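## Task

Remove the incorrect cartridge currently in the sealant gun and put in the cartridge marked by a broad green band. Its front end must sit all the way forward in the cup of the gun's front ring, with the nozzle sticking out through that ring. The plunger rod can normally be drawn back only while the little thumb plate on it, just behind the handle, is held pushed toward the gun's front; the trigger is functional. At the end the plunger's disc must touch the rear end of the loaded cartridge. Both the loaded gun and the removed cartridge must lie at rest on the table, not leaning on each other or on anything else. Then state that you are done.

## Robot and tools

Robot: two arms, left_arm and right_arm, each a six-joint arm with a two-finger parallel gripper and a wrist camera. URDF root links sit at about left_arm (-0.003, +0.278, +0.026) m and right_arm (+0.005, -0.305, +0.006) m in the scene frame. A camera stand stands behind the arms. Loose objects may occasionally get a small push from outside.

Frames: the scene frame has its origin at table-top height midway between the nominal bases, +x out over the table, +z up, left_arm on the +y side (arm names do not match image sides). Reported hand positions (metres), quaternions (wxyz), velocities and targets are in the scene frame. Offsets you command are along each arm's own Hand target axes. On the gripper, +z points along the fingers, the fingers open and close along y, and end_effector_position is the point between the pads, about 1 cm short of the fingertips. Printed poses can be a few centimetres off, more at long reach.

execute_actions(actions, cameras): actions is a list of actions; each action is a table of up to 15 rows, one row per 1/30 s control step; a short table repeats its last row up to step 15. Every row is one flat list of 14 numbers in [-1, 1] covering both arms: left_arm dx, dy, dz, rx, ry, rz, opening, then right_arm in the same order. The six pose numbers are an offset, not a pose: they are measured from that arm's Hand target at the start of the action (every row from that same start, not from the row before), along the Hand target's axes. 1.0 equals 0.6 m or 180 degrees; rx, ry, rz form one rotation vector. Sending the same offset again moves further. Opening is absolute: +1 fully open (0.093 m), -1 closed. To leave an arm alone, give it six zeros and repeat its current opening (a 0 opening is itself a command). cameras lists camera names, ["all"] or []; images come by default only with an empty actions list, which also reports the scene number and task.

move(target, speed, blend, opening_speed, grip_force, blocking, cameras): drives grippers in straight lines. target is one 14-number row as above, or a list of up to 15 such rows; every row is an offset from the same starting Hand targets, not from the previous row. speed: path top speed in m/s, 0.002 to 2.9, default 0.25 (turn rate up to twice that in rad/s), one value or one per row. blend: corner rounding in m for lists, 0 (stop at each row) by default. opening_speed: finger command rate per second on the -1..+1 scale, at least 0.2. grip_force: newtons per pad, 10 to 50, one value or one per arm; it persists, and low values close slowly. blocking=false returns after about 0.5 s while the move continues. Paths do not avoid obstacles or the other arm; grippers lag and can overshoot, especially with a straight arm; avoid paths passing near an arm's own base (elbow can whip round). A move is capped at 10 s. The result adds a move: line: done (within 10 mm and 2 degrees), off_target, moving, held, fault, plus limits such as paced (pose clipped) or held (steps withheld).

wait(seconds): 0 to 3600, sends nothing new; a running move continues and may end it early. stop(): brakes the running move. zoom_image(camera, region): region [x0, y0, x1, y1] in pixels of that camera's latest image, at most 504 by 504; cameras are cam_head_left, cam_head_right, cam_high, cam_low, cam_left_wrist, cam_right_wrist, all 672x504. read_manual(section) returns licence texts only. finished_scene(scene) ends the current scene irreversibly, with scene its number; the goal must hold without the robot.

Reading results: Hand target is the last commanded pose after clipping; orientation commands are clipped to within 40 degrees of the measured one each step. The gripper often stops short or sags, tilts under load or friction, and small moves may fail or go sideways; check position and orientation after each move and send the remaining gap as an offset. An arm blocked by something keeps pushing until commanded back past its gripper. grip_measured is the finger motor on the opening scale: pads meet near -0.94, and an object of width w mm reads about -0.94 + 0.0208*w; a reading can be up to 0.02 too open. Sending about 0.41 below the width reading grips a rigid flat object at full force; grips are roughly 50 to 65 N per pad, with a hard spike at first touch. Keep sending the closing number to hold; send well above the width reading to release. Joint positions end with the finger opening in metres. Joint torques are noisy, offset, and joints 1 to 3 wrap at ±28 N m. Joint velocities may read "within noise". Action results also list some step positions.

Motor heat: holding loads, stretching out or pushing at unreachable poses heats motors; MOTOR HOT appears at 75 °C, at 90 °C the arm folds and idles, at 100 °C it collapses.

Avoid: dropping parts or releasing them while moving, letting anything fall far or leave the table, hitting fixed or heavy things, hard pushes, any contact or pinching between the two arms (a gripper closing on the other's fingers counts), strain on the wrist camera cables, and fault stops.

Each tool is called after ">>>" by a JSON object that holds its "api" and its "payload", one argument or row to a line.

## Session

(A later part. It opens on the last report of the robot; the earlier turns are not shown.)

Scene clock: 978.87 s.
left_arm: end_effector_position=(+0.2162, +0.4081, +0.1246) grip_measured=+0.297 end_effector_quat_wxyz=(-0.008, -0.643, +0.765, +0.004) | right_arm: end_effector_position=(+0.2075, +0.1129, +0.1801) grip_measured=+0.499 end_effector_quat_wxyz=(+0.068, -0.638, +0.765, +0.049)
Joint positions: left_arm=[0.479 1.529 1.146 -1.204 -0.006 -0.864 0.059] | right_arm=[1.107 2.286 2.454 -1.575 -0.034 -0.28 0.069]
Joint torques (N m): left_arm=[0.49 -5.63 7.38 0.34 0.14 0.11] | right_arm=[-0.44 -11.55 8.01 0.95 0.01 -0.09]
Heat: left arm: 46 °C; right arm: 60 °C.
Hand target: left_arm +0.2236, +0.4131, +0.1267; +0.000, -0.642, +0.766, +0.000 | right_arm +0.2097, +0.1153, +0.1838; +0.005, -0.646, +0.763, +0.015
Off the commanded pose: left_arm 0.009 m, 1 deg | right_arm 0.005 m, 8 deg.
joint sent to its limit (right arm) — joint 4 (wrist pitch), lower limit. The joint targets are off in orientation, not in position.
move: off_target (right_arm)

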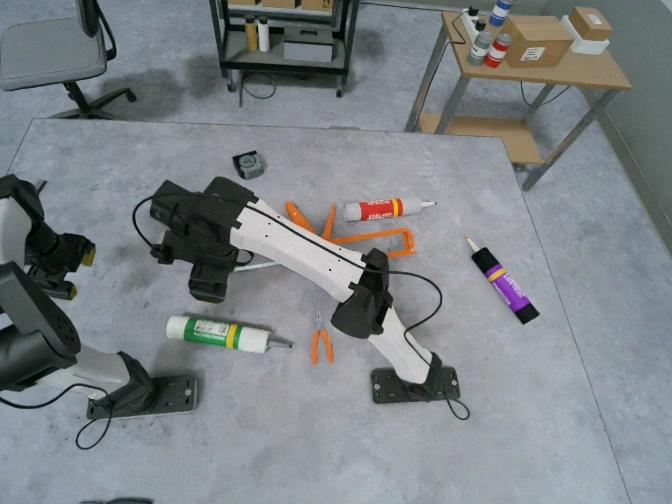

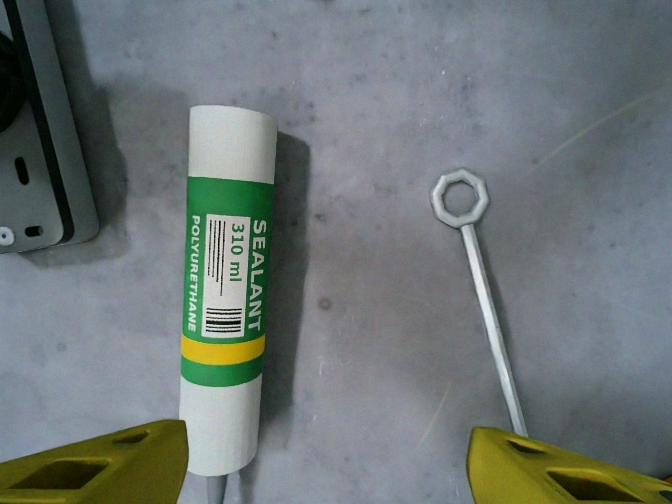

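>>> {"api": "move", "payload": {
  "target": [0,0,0,0,0,0,0.3,-0.01,0.108,0.13,0,0,0,0.5],
  "cameras": ["cam_head_left","cam_right_wrist"]
}}

Scene clock: 990.17 s.
left_arm: end_effector_position=(+0.2162, +0.4081, +0.1246) grip_measured=+0.297 end_effector_quat_wxyz=(-0.008, -0.643, +0.765, +0.004) | right_arm: end_effector_position=(+0.1419, +0.1319, +0.1071) grip_measured=+0.499 end_effector_quat_wxyz=(-0.003, -0.653, +0.757, +0.012)
Joint positions: left_arm=[0.479 1.529 1.146 -1.204 -0.006 -0.864 0.059] | right_arm=[1.258 2.36 2.295 -1.497 -0.023 -0.164 0.069]
Joint torques (N m): left_arm=[0.49 -5.65 7.43 0.36 0.13 0.11] | right_arm=[-1.03 -13.49 5.52 0.8 -0.04 0.11]
Heat: left arm: 45 °C; right arm: 56 °C.
Hand target: left_arm +0.2236, +0.4131, +0.1267; +0.000, -0.642, +0.766, +0.000 | right_arm +0.1458, +0.1341, +0.1071; +0.005, -0.646, +0.763, +0.015
Off the commanded pose: left_arm 0.009 m, 1 deg | right_arm 0.004 m, 1 deg.
move: done

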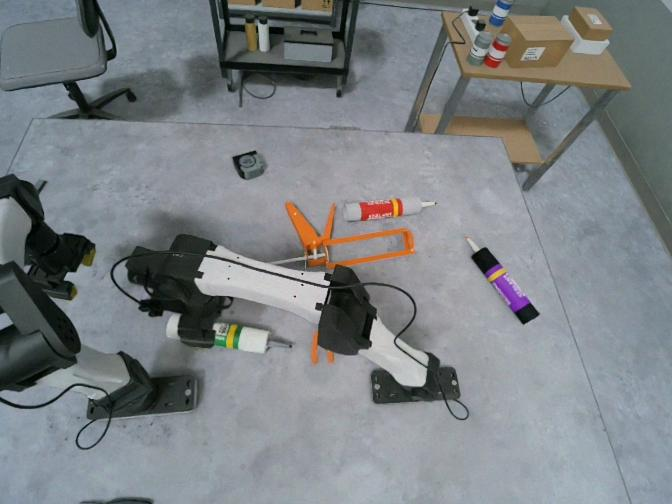

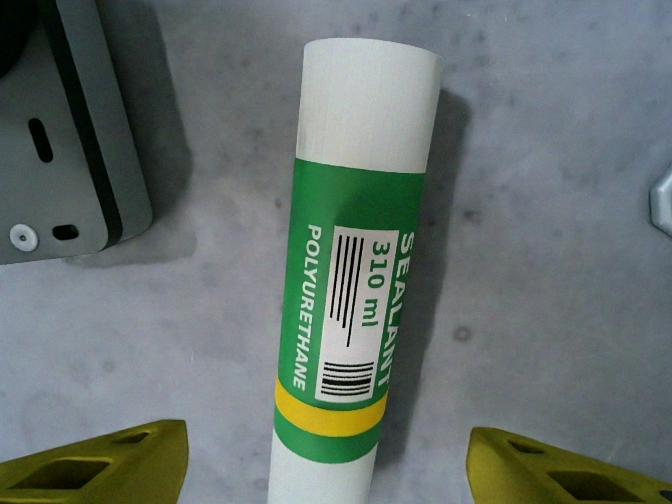

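>>> {"api": "move", "payload": {
  "target": [0,0,0,0,0,0,0.3,0.0,0.013,0.075,0,0,0.035,0.5],
  "cameras": ["cam_right_wrist"]
}}

Scene clock: 1003.13 s.
left_arm: end_effector_position=(+0.2162, +0.4081, +0.1246) grip_measured=+0.297 end_effector_quat_wxyz=(-0.008, -0.643, +0.765, +0.004) | right_arm: end_effector_position=(+0.1397, +0.1329, +0.0551) grip_measured=+0.499 end_effector_quat_wxyz=(-0.009, -0.605, +0.796, +0.008)
Joint positions: left_arm=[0.479 1.529 1.146 -1.204 -0.006 -0.864 0.059] | right_arm=[1.264 2.36 2.087 -1.305 -0.023 -0.035 0.069]
Joint torques (N m): left_arm=[0.46 -5.61 7.43 0.36 0.13 0.11] | right_arm=[0.28 -15.72 5.14 0.8 -0.04 0.14]
Heat: left arm: 43 °C; right arm: 55 °C.
Hand target: left_arm +0.2236, +0.4131, +0.1267; +0.000, -0.642, +0.766, +0.000 | right_arm +0.1375, +0.1367, +0.0622; +0.004, -0.604, +0.797, +0.015
Off the commanded pose: left_arm 0.009 m, 1 deg | right_arm 0.008 m, 2 deg.
move: done

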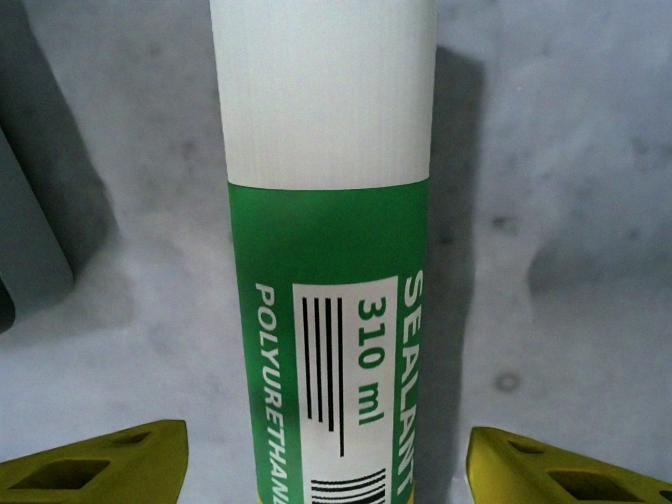

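>>> {"api": "move", "payload": {
  "target": [
    [0,0,0,0,0,0,0.3,0.0,0.002,0.045,0,0,0.0,0.5],
    [0,0,0,0,0,0,0.3,0.0,0.002,0.045,0,0,0.0,-0.45]
  ],
  "speed": 0.15,
  "cameras": ["cam_right_wrist","cam_low"]
}}

>>> {"api": "zoom_image", "payload": {
  "camera": "cam_low",
  "region": [180, 130, 360, 250]
}}

Scene clock: 1012.37 s.
left_arm: end_effector_position=(+0.2162, +0.4081, +0.1246) grip_measured=+0.297 end_effector_quat_wxyz=(-0.008, -0.643, +0.765, +0.004) | right_arm: end_effector_position=(+0.1382, +0.1343, +0.0331) grip_measured=-0.260 end_effector_quat_wxyz=(-0.003, -0.605, +0.796, +0.009)
Joint positions: left_arm=[0.479 1.529 1.146 -1.204 -0.006 -0.864 0.059] | right_arm=[1.27 2.36 2 -1.206 -0.018 -0.029 0.033]
Joint torques (N m): left_arm=[0.49 -5.63 7.38 0.36 0.13 0.11] | right_arm=[0.05 -14.5 5.19 0.81 -0.06 0.1]
Heat: left arm: 42 °C; right arm: 56 °C.
Hand target: left_arm +0.2236, +0.4131, +0.1267; +0.000, -0.642, +0.766, +0.000 | right_arm +0.1360, +0.1377, +0.0353; +0.004, -0.604, +0.797, +0.015
Off the commanded pose: left_arm 0.009 m, 1 deg | right_arm 0.005 m, 1 deg.
move: done
Images, in order (width x height): cam_low 672x504, cam_right_wrist 672x504.

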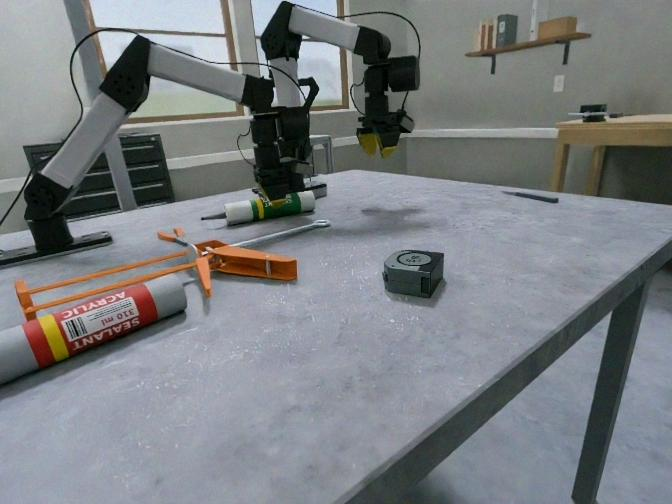

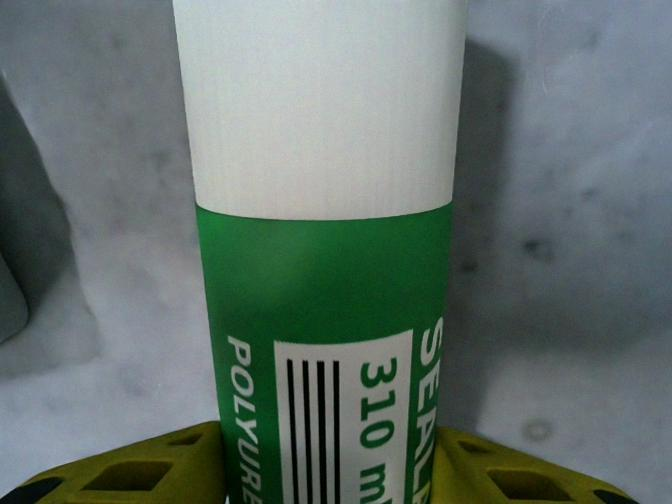

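Scaled by 2.800 from the camera's image (finer frame: 960x720).

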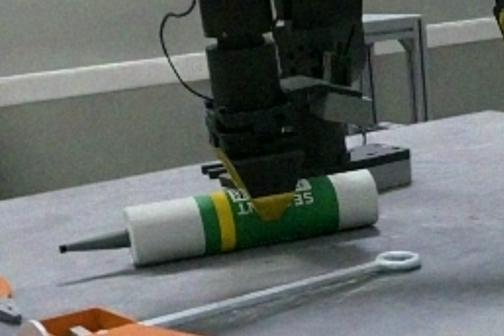

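>>> {"api": "move", "payload": {
  "target": [
    [0,0,0,0,0,0,0.3,0,0,-0.208,0,0,0,-0.45],
    [0,0,0,0,0,0,0.3,0.323,-0.44,-0.208,0,0,-0.124,-0.45],
    [0,0,0,0,0,0,0.3,0.323,-0.44,-0.208,-0.0195,-0.0987,-0.1229,-0.45]
  ],
  "speed": [0.15,0.25,0.2],
  "blend": [0.02,0.02,0],
  "cameras": ["cam_right_wrist","cam_low","cam_high","cam_head_right"]
}}

>>> {"api": "zoom_image", "payload": {
  "camera": "cam_low",
  "region": [0, 150, 300, 350]
}}

>>> {"api": "zoom_image", "payload": {
  "camera": "cam_high",
  "region": [230, 260, 430, 480]
}}

Scene clock: 1035.93 s.
left_arm: end_effector_position=(+0.2162, +0.4081, +0.1246) grip_measured=+0.297 end_effector_quat_wxyz=(-0.008, -0.643, +0.765, +0.004) | right_arm: end_effector_position=(+0.3374, -0.1305, +0.1301) grip_measured=-0.234 end_effector_quat_wxyz=(-0.070, +0.731, -0.666, -0.129)
Joint positions: left_arm=[0.479 1.529 1.146 -1.204 -0.006 -0.864 0.059] | right_arm=[0.353 1.954 1.717 -1.329 -0.294 -1.31 0.034]
Joint torques (N m): left_arm=[0.49 -5.63 7.39 0.36 0.13 0.11] | right_arm=[-0.64 -15.17 5.97 0.7 -0.73 -0.14]
Heat: left arm: 43 °C; right arm: 56 °C.
Hand target: left_arm +0.2236, +0.4131, +0.1267; +0.000, -0.642, +0.766, +0.000 | right_arm +0.3390, -0.1239, +0.1502; -0.110, +0.735, -0.656, -0.131
Off the commanded pose: left_arm 0.009 m, 1 deg | right_arm 0.021 m, 5 deg.
move: off_target (right_arm)
Images, in order (width x height): cam_head_right 672x504, cam_high 672x504, cam_low 672x504, cam_right_wrist 672x504.

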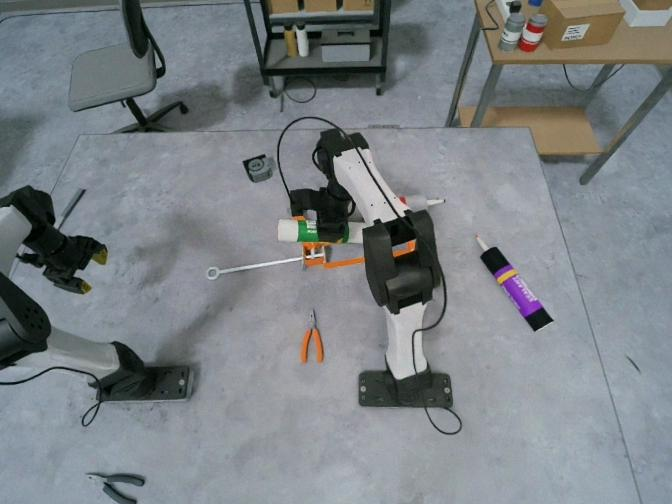

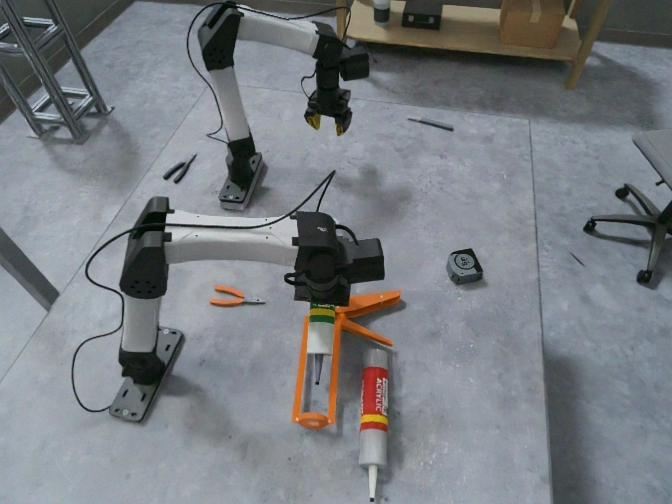

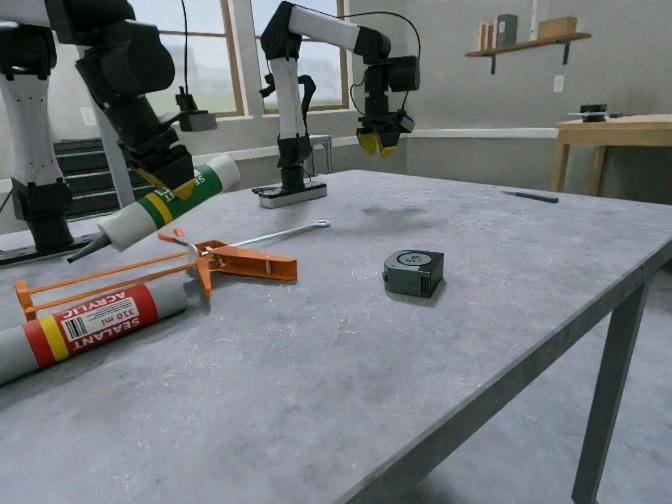

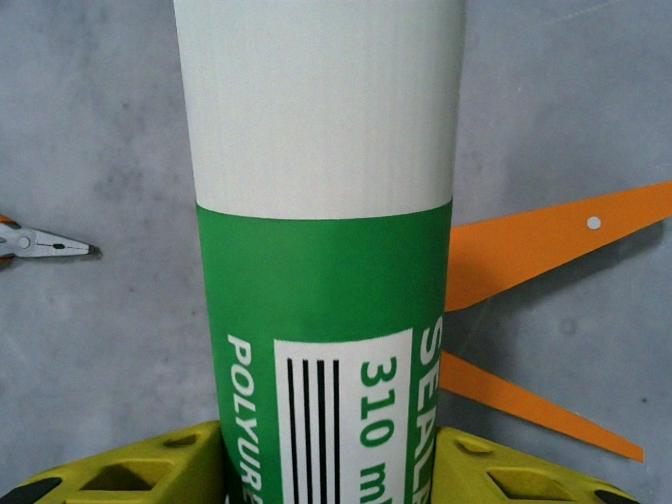

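Scaled by 1.680 from the camera's image (finer frame: 960x720).

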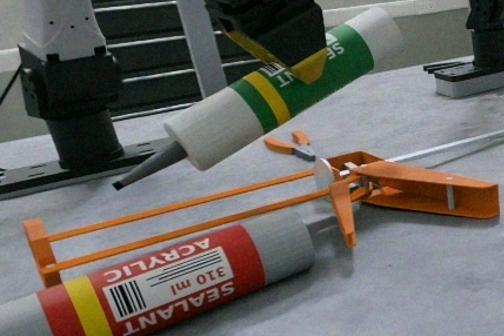

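Scaled by 2.291 from the camera's image (finer frame: 960x720).

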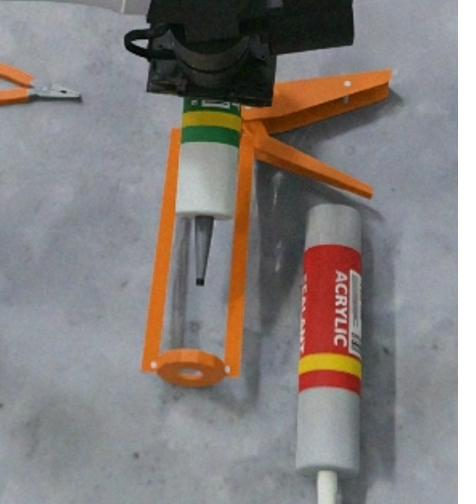

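>>> {"api": "move", "payload": {
  "target": [0,0,0,0,0,0,0.3,0.072,0.002,0.054,0,0,0,-0.45],
  "speed": 0.15,
  "cameras": ["cam_low","cam_high"]
}}

>>> {"api": "zoom_image", "payload": {
  "camera": "cam_low",
  "region": [0, 190, 200, 350]
}}

>>> {"api": "zoom_image", "payload": {
  "camera": "cam_high",
  "region": [270, 320, 390, 450]
}}

Scene clock: 1051.70 s.
left_arm: end_effector_position=(+0.2162, +0.4081, +0.1246) grip_measured=+0.297 end_effector_quat_wxyz=(-0.008, -0.643, +0.765, +0.004) | right_arm: end_effector_position=(+0.3376, -0.1613, +0.0871) grip_measured=-0.234 end_effector_quat_wxyz=(-0.073, +0.730, -0.667, -0.131)
Joint positions: left_arm=[0.479 1.529 1.146 -1.204 -0.006 -0.864 0.059] | right_arm=[0.27 1.936 1.519 -1.171 -0.3 -1.395 0.034]
Joint torques (N m): left_arm=[0.47 -5.64 7.41 0.36 0.14 0.1] | right_arm=[-0.5 -14.35 5.93 0.64 -0.7 -0.11]
Heat: left arm: 43 °C; right arm: 56 °C.
Hand target: left_arm +0.2236, +0.4131, +0.1267; +0.000, -0.642, +0.766, +0.000 | right_arm +0.3408, -0.1536, +0.1052; -0.111, +0.735, -0.656, -0.131
Off the commanded pose: left_arm 0.009 m, 1 deg | right_arm 0.020 m, 4 deg.
move: off_target (right_arm)
Images, in order (width x height): cam_high 672x504, cam_low 672x504.

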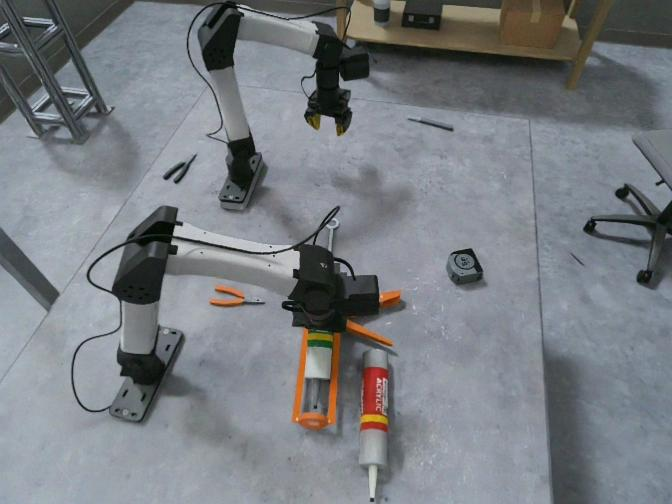

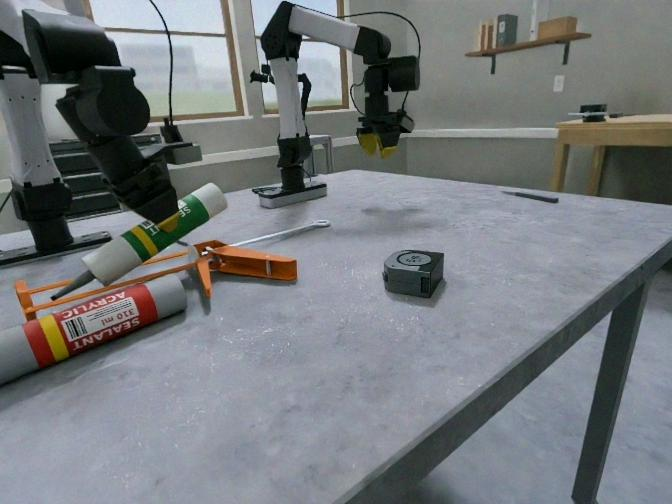

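Scaled by 2.520 from the camera's image (finer frame: 960x720).

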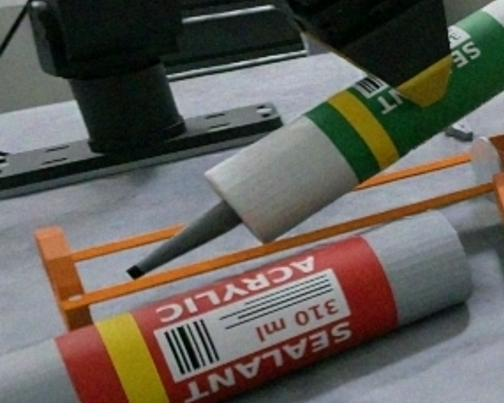

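Scaled by 3.877 from the camera's image (finer frame: 960x720).

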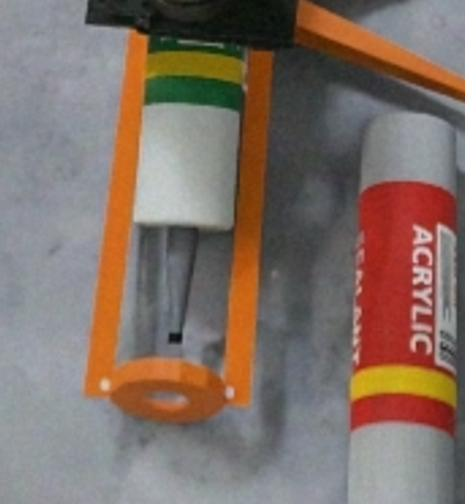

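>>> {"api": "move", "payload": {
  "target": [0,0,0,0,0,0,0.3,0.055,0,0,0,0,0,-0.45],
  "speed": 0.08,
  "cameras": ["cam_low","cam_high"]
}}

>>> {"api": "zoom_image", "payload": {
  "camera": "cam_low",
  "region": [0, 190, 200, 350]
}}

>>> {"api": "zoom_image", "payload": {
  "camera": "cam_high",
  "region": [270, 320, 390, 450]
}}

Scene clock: 1060.13 s.
left_arm: end_effector_position=(+0.2162, +0.4081, +0.1246) grip_measured=+0.297 end_effector_quat_wxyz=(-0.008, -0.643, +0.765, +0.004) | right_arm: end_effector_position=(+0.3405, -0.1907, +0.0777) grip_measured=-0.234 end_effector_quat_wxyz=(-0.076, +0.731, -0.665, -0.133)
Joint positions: left_arm=[0.479 1.529 1.146 -1.204 -0.006 -0.864 0.059] | right_arm=[0.185 1.935 1.478 -1.155 -0.306 -1.486 0.034]
Joint torques (N m): left_arm=[0.47 -5.64 7.41 0.35 0.13 0.11] | right_arm=[-0.73 -13.97 5.85 0.57 -0.67 -0.24]
Heat: left arm: 44 °C; right arm: 57 °C.
Hand target: left_arm +0.2236, +0.4131, +0.1267; +0.000, -0.642, +0.766, +0.000 | right_arm +0.3443, -0.1844, +0.0941; -0.111, +0.735, -0.656, -0.131
Off the commanded pose: left_arm 0.009 m, 1 deg | right_arm 0.018 m, 4 deg.
move: off_target (right_arm)
Images, in order (width x height): cam_high 672x504, cam_low 672x504.

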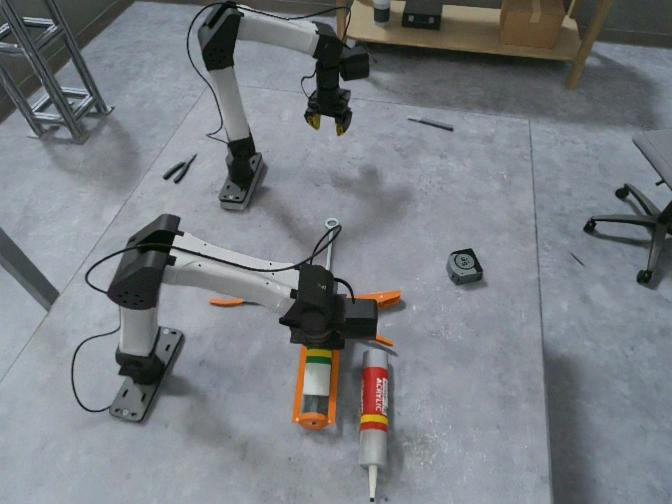

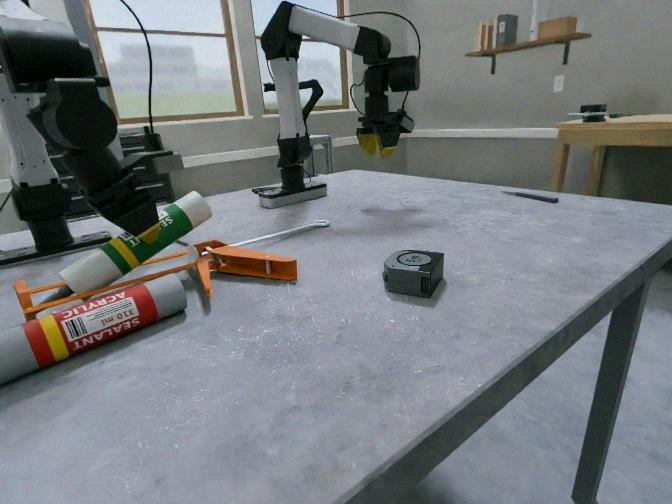

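Scaled by 2.520 from the camera's image (finer frame: 960x720).

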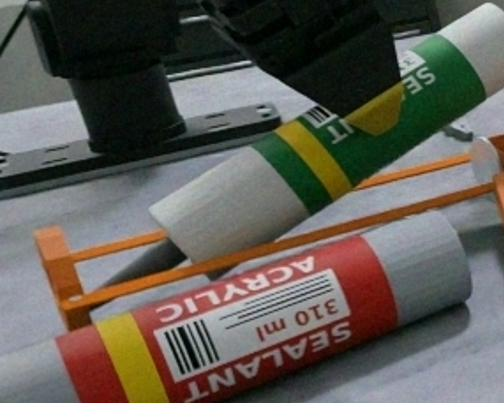

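Scaled by 3.877 from the camera's image (finer frame: 960x720).

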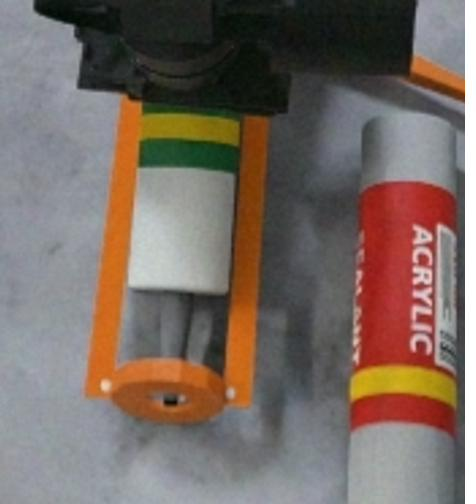

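>>> {"api": "move", "payload": {
  "target": [0,0,0,0,0,0,0.3,0.05,0,0.0,0,0,0,-0.45],
  "speed": 0.06,
  "cameras": ["cam_low","cam_high"]
}}

>>> {"api": "zoom_image", "payload": {
  "camera": "cam_low",
  "region": [0, 190, 200, 350]
}}

>>> {"api": "zoom_image", "payload": {
  "camera": "cam_high",
  "region": [270, 320, 390, 450]
}}

Scene clock: 1067.00 s.
left_arm: end_effector_position=(+0.2162, +0.4081, +0.1246) grip_measured=+0.297 end_effector_quat_wxyz=(-0.008, -0.643, +0.765, +0.004) | right_arm: end_effector_position=(+0.3447, -0.2129, +0.0733) grip_measured=-0.234 end_effector_quat_wxyz=(-0.090, +0.732, -0.661, -0.136)
Joint positions: left_arm=[0.479 1.529 1.146 -1.204 -0.006 -0.864 0.059] | right_arm=[0.111 1.935 1.455 -1.14 -0.325 -1.57 0.034]
Joint torques (N m): left_arm=[0.51 -5.63 7.39 0.35 0.13 0.1] | right_arm=[-1.24 -12.75 5.74 0.44 -0.48 -0.21]
Heat: left arm: 44 °C; right arm: 58 °C.
Hand target: left_arm +0.2236, +0.4131, +0.1267; +0.000, -0.642, +0.766, +0.000 | right_arm +0.3474, -0.2125, +0.0840; -0.111, +0.735, -0.656, -0.131
Off the commanded pose: left_arm 0.009 m, 1 deg | right_arm 0.011 m, 3 deg.
move: off_target (right_arm)
Images, in order (width x height): cam_high 672x504, cam_low 672x504.

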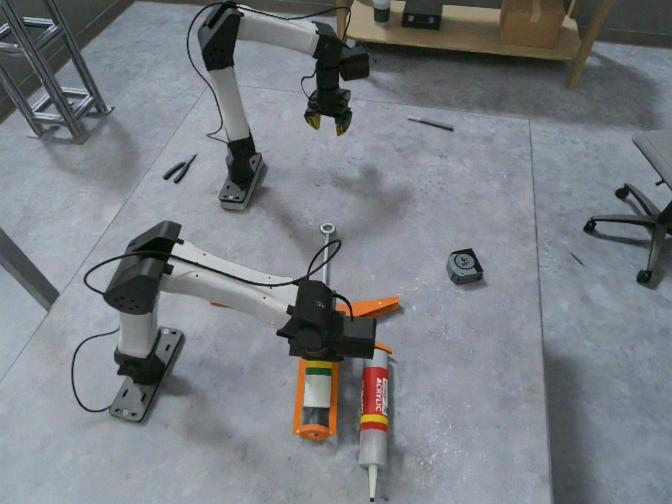

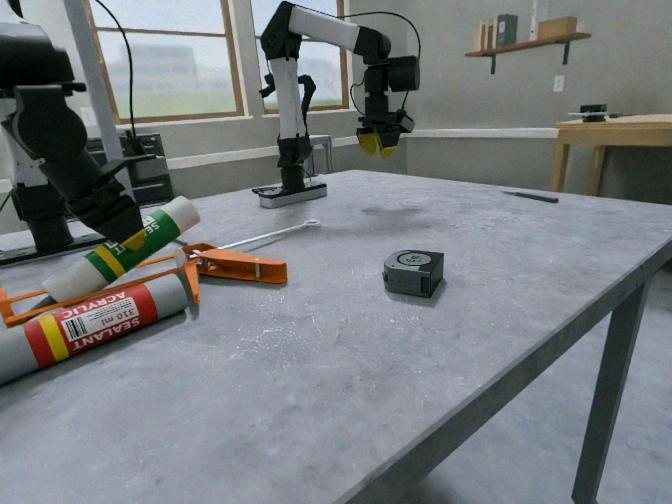

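Scaled by 2.520 from the camera's image (finer frame: 960x720).

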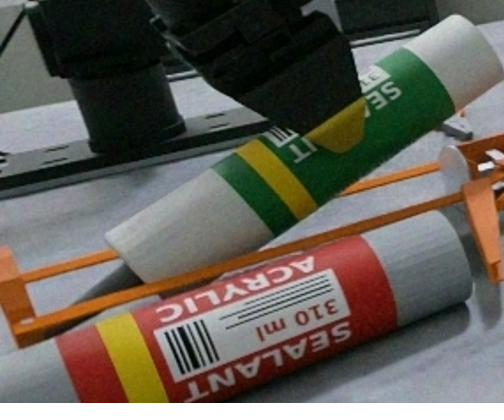

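Scaled by 3.877 from the camera's image (finer frame: 960x720).

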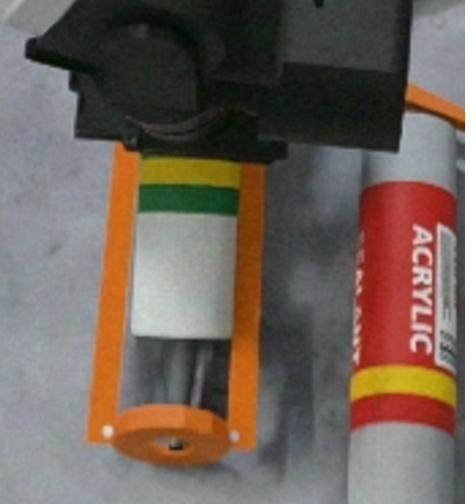

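>>> {"api": "move", "payload": {
  "target": [
    [0.2,-0.1,0.03,0,0,0,0.2,-0.06,0,0,0,0,0,-0.45],
    [0.393,-0.15,0.061,0.0213,0.121,-0.1097,0.2,-0.06,0.003,-0.006,0,0.04,0,-0.45]
  ],
  "speed": [0.2,0.2],
  "cameras": ["cam_low","cam_high","cam_left_wrist"]
}}

>>> {"api": "zoom_image", "payload": {
  "camera": "cam_low",
  "region": [0, 190, 200, 350]
}}

>>> {"api": "zoom_image", "payload": {
  "camera": "cam_high",
  "region": [270, 320, 390, 450]
}}

Scene clock: 1094.70 s.
left_arm: end_effector_position=(+0.2757, +0.1670, +0.0977) grip_measured=+0.203 end_effector_quat_wxyz=(+0.114, +0.748, -0.635, +0.155) | right_arm: end_effector_position=(+0.3342, -0.1871, +0.0725) grip_measured=-0.234 end_effector_quat_wxyz=(-0.038, +0.742, -0.663, -0.096)
Joint positions: left_arm=[-0.237 1.554 1.006 -0.86 0.352 -1.947 0.055] | right_arm=[0.246 1.93 1.468 -1.155 -0.203 -1.442 0.034]
Joint torques (N m): left_arm=[-0.42 -6.5 4.16 0.63 0.33 -0.15] | right_arm=[0.01 -14.37 9.14 0.16 -0.38 0.11]
Heat: left arm: 43 °C; right arm: 57 °C.
Hand target: left_arm +0.2711, +0.1652, +0.0903; +0.123, +0.752, -0.631, +0.146 | right_arm +0.3421, -0.1803, +0.0996; -0.069, +0.742, -0.662, -0.084
Off the commanded pose: left_arm 0.009 m, 2 deg | right_arm 0.029 m, 4 deg.
move: off_target (right_arm)
Images, in order (width x height): cam_high 672x504, cam_low 672x504, cam_left_wrist 672x504.

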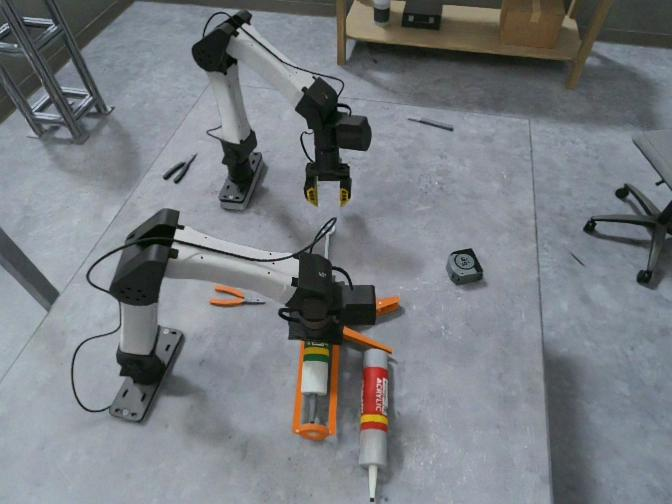

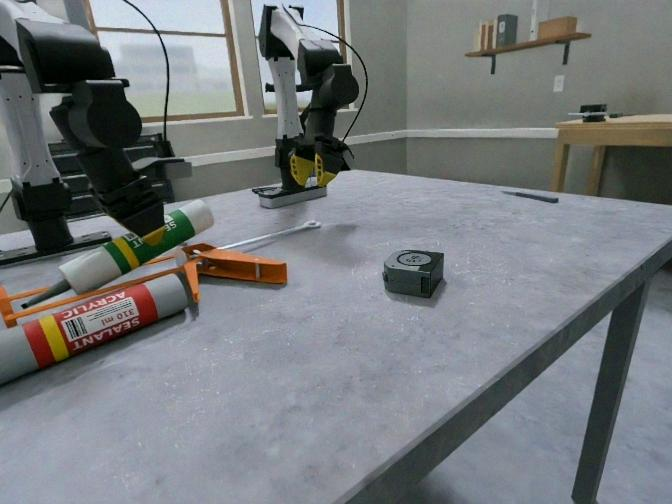

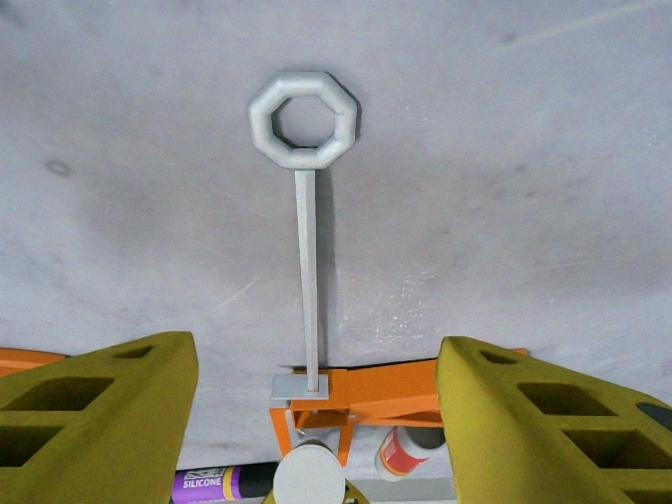

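Scaled by 2.520 from the camera's image (finer frame: 960x720).

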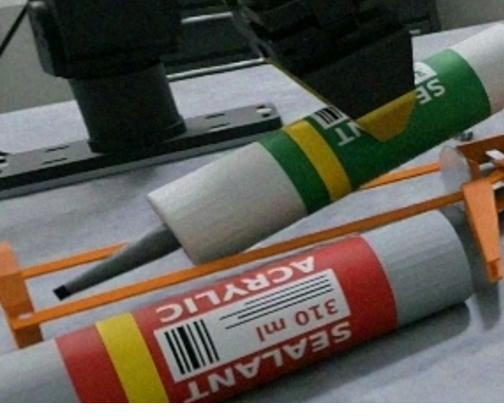

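Scaled by 3.877 from the camera's image (finer frame: 960x720).

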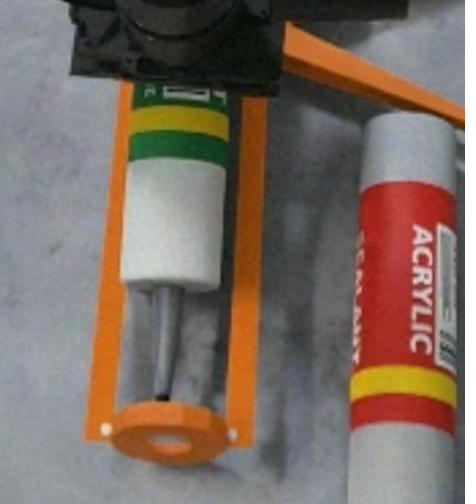

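>>> {"api": "move", "payload": {
  "target": [0.0,0.0,0.07,0,0,0,0.2,0,0,0,0,0,0,-0.45],
  "speed": 0.2,
  "cameras": ["cam_head_left","cam_left_wrist"]
}}

Scene clock: 1107.07 s.
left_arm: end_effector_position=(+0.2773, +0.1500, +0.0578) grip_measured=+0.203 end_effector_quat_wxyz=(+0.119, +0.748, -0.634, +0.155) | right_arm: end_effector_position=(+0.3342, -0.1871, +0.0725) grip_measured=-0.234 end_effector_quat_wxyz=(-0.038, +0.742, -0.663, -0.096)
Joint positions: left_arm=[-0.292 1.635 0.916 -0.673 0.352 -2.004 0.055] | right_arm=[0.246 1.93 1.468 -1.155 -0.203 -1.442 0.034]
Joint torques (N m): left_arm=[-0.4 -6.94 4.34 0.63 0.25 -0.14] | right_arm=[0.17 -14.35 9.17 0.15 -0.39 0.1]
Heat: left arm: 42 °C; right arm: 58 °C.
Hand target: left_arm +0.2739, +0.1497, +0.0515; +0.123, +0.751, -0.631, +0.147 | right_arm +0.3421, -0.1803, +0.0996; -0.069, +0.742, -0.662, -0.084
Off the commanded pose: left_arm 0.007 m, 1 deg | right_arm 0.029 m, 4 deg.
move: done

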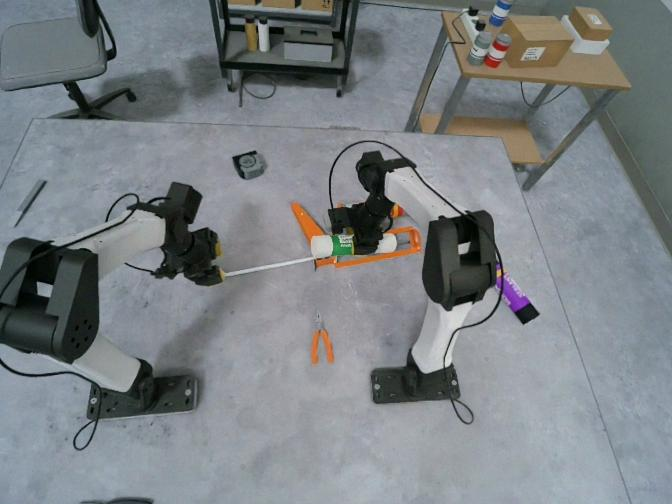

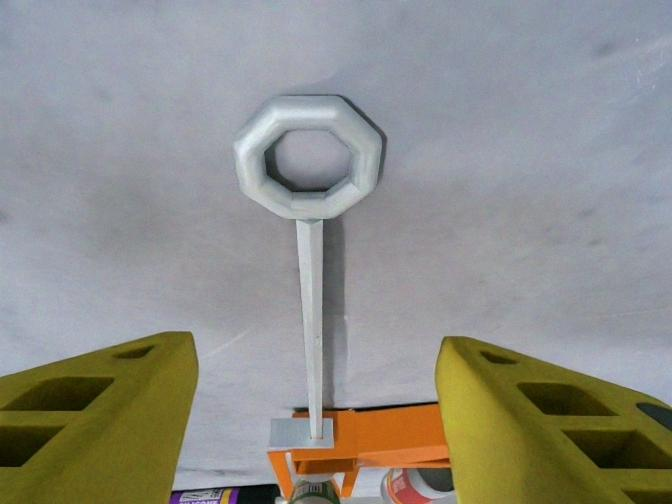

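>>> {"api": "move", "payload": {
  "target": [
    [-0.03,0.0,0.053,0,0,0,0.2,0,0,0,0,0,0,-0.45],
    [-0.03,0.0,0.053,0,0,0,-0.9,0,0,0,0,0,0,-0.45]
  ],
  "speed": 0.15,
  "cameras": ["cam_left_wrist"]
}}

Scene clock: 1124.43 s.
left_arm: end_effector_position=(+0.2761, +0.1519, +0.0215) grip_measured=-0.897 end_effector_quat_wxyz=(+0.120, +0.750, -0.632, +0.153) | right_arm: end_effector_position=(+0.3342, -0.1871, +0.0725) grip_measured=-0.234 end_effector_quat_wxyz=(-0.038, +0.742, -0.663, -0.096)
Joint positions: left_arm=[-0.287 1.713 0.834 -0.518 0.352 -2.004 0.002] | right_arm=[0.246 1.93 1.468 -1.155 -0.203 -1.442 0.034]
Joint torques (N m): left_arm=[0.46 -7.13 3.95 0.64 0.27 0.07] | right_arm=[0.05 -14.49 9.13 0.15 -0.39 0.12]
Heat: left arm: 40 °C; right arm: 59 °C.
Hand target: left_arm +0.2731, +0.1545, +0.0152; +0.123, +0.752, -0.631, +0.147 | right_arm +0.3421, -0.1803, +0.0996; -0.069, +0.742, -0.662, -0.084
Off the commanded pose: left_arm 0.007 m, 1 deg | right_arm 0.029 m, 4 deg.
move: done

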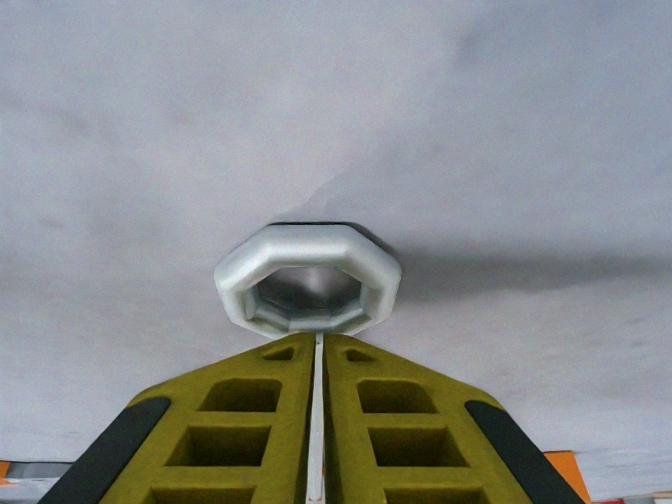

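>>> {"api": "move", "payload": {
  "target": [0,0,0,0,0,0,-0.9,0.02,-0.006,-0.014,0,0,0,-0.45],
  "speed": 0.1,
  "cameras": ["cam_low","cam_high"]
}}

>>> {"api": "zoom_image", "payload": {
  "camera": "cam_low",
  "region": [0, 230, 120, 330]
}}

>>> {"api": "zoom_image", "payload": {
  "camera": "cam_high",
  "region": [280, 380, 350, 450]
}}

Scene clock: 1139.27 s.
left_arm: end_effector_position=(+0.2761, +0.1519, +0.0215) grip_measured=-0.897 end_effector_quat_wxyz=(+0.120, +0.750, -0.632, +0.153) | right_arm: end_effector_position=(+0.3384, -0.1972, +0.0809) grip_measured=-0.234 end_effector_quat_wxyz=(-0.038, +0.737, -0.668, -0.095)
Joint positions: left_arm=[-0.287 1.713 0.834 -0.518 0.352 -2.004 0.002] | right_arm=[0.217 1.93 1.502 -1.192 -0.199 -1.457 0.034]
Joint torques (N m): left_arm=[0.5 -7.13 4.04 0.63 0.28 0.07] | right_arm=[-0.8 -13.59 9.18 0.22 -0.42 -0.18]
Heat: left arm: 40 °C; right arm: 59 °C.
Hand target: left_arm +0.2731, +0.1545, +0.0152; +0.123, +0.752, -0.631, +0.147 | right_arm +0.3472, -0.1932, +0.1051; -0.069, +0.742, -0.662, -0.084
Off the commanded pose: left_arm 0.007 m, 1 deg | right_arm 0.026 m, 4 deg.
move: off_target (right_arm)
Images, in order (width x height): cam_high 672x504, cam_low 672x504.

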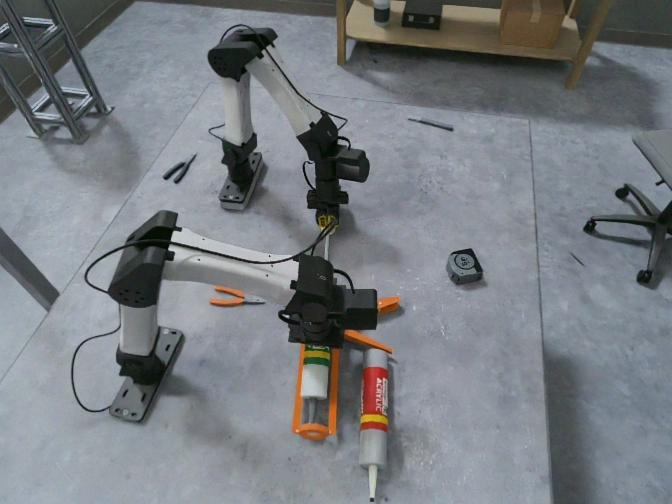

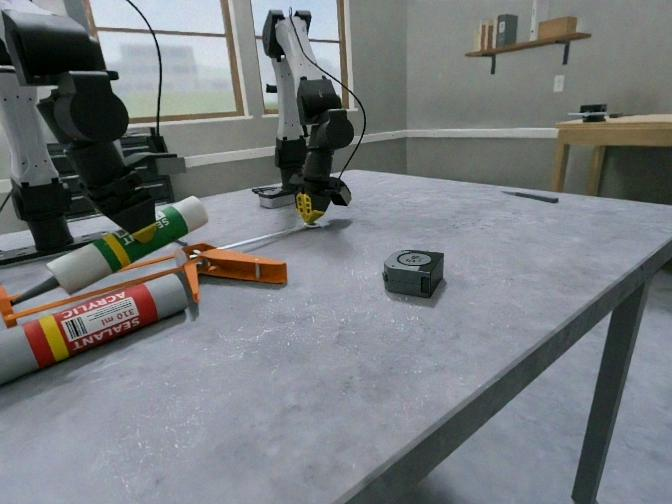

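Scaled by 4.200 from the camera's image (finer frame: 960x720).

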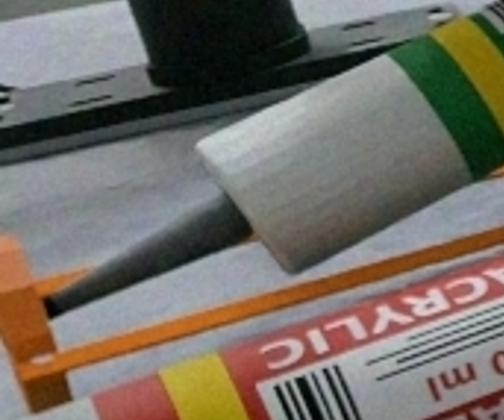

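Scaled by 7.200 from the camera's image (finer frame: 960x720).

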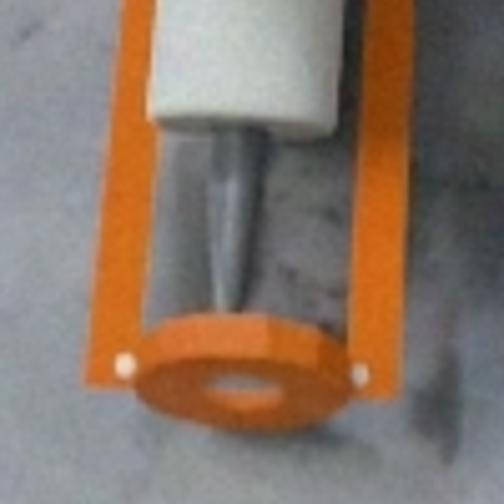

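>>> {"api": "move", "payload": {
  "target": [
    [0,0,0,0,0,0,-0.9,0.0,-0.007,0,0,0,0,-0.45],
    [0,0,0,0,0,0,-0.9,0.033,-0.007,0.002,0,0,0,-0.45]
  ],
  "speed": 0.06,
  "cameras": ["cam_low","cam_high"]
}}

>>> {"api": "zoom_image", "payload": {
  "camera": "cam_low",
  "region": [0, 230, 120, 330]
}}

>>> {"api": "zoom_image", "payload": {
  "camera": "cam_high",
  "region": [280, 380, 350, 450]
}}

Scene clock: 1149.13 s.
left_arm: end_effector_position=(+0.2761, +0.1519, +0.0215) grip_measured=-0.897 end_effector_quat_wxyz=(+0.120, +0.750, -0.632, +0.153) | right_arm: end_effector_position=(+0.3484, -0.2151, +0.0865) grip_measured=-0.234 end_effector_quat_wxyz=(-0.048, +0.736, -0.669, -0.088)
Joint positions: left_arm=[-0.287 1.713 0.834 -0.518 0.352 -2.004 0.002] | right_arm=[0.162 1.93 1.525 -1.201 -0.199 -1.508 0.034]
Joint torques (N m): left_arm=[0.5 -7.16 4 0.62 0.29 0.07] | right_arm=[-0.61 -11.67 7.72 0.32 -0.4 -0.23]
Heat: left arm: 40 °C; right arm: 58 °C.
Hand target: left_arm +0.2731, +0.1545, +0.0152; +0.123, +0.752, -0.631, +0.147 | right_arm +0.3535, -0.2117, +0.0996; -0.069, +0.742, -0.662, -0.084
Off the commanded pose: left_arm 0.007 m, 1 deg | right_arm 0.015 m, 3 deg.
move: off_target (right_arm)
Images, in order (width x height): cam_high 672x504, cam_low 672x504.

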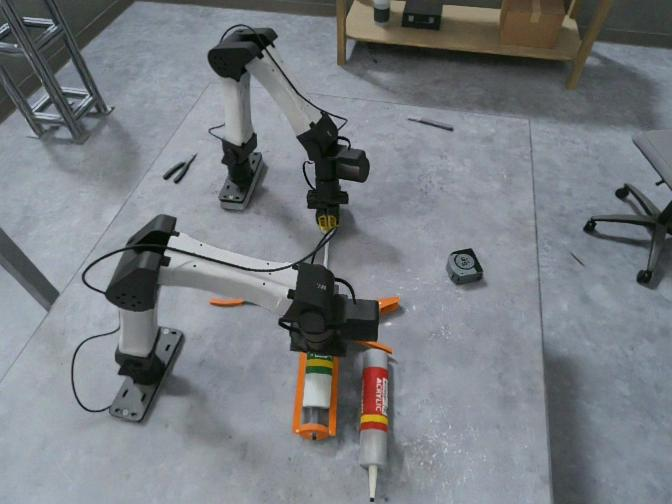

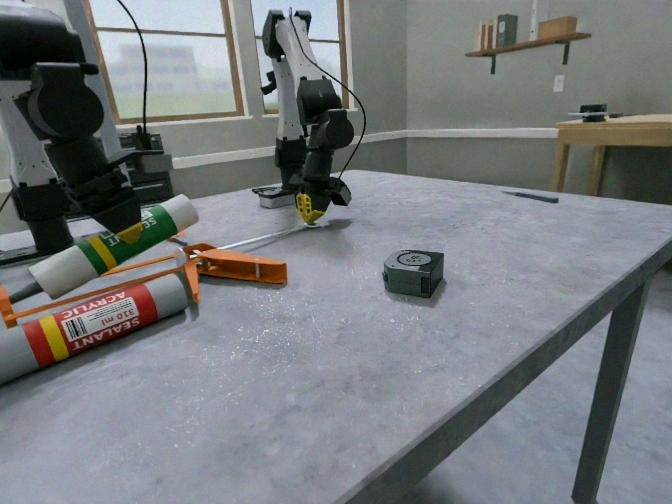

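Scaled by 4.200 from the camera's image (finer frame: 960x720).

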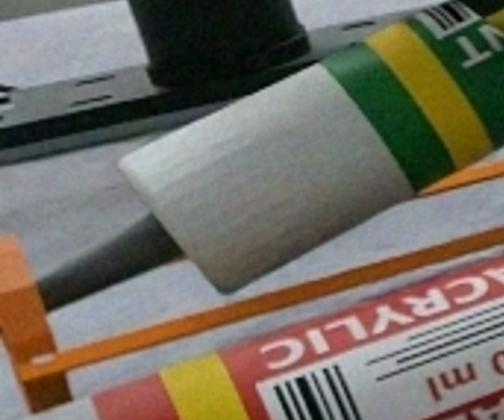

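Scaled by 7.200 from the camera's image (finer frame: 960x720).

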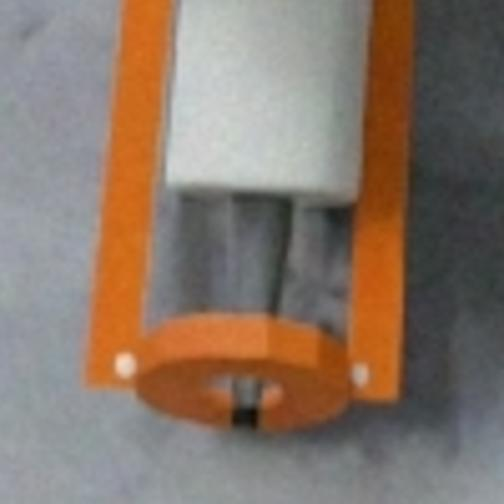

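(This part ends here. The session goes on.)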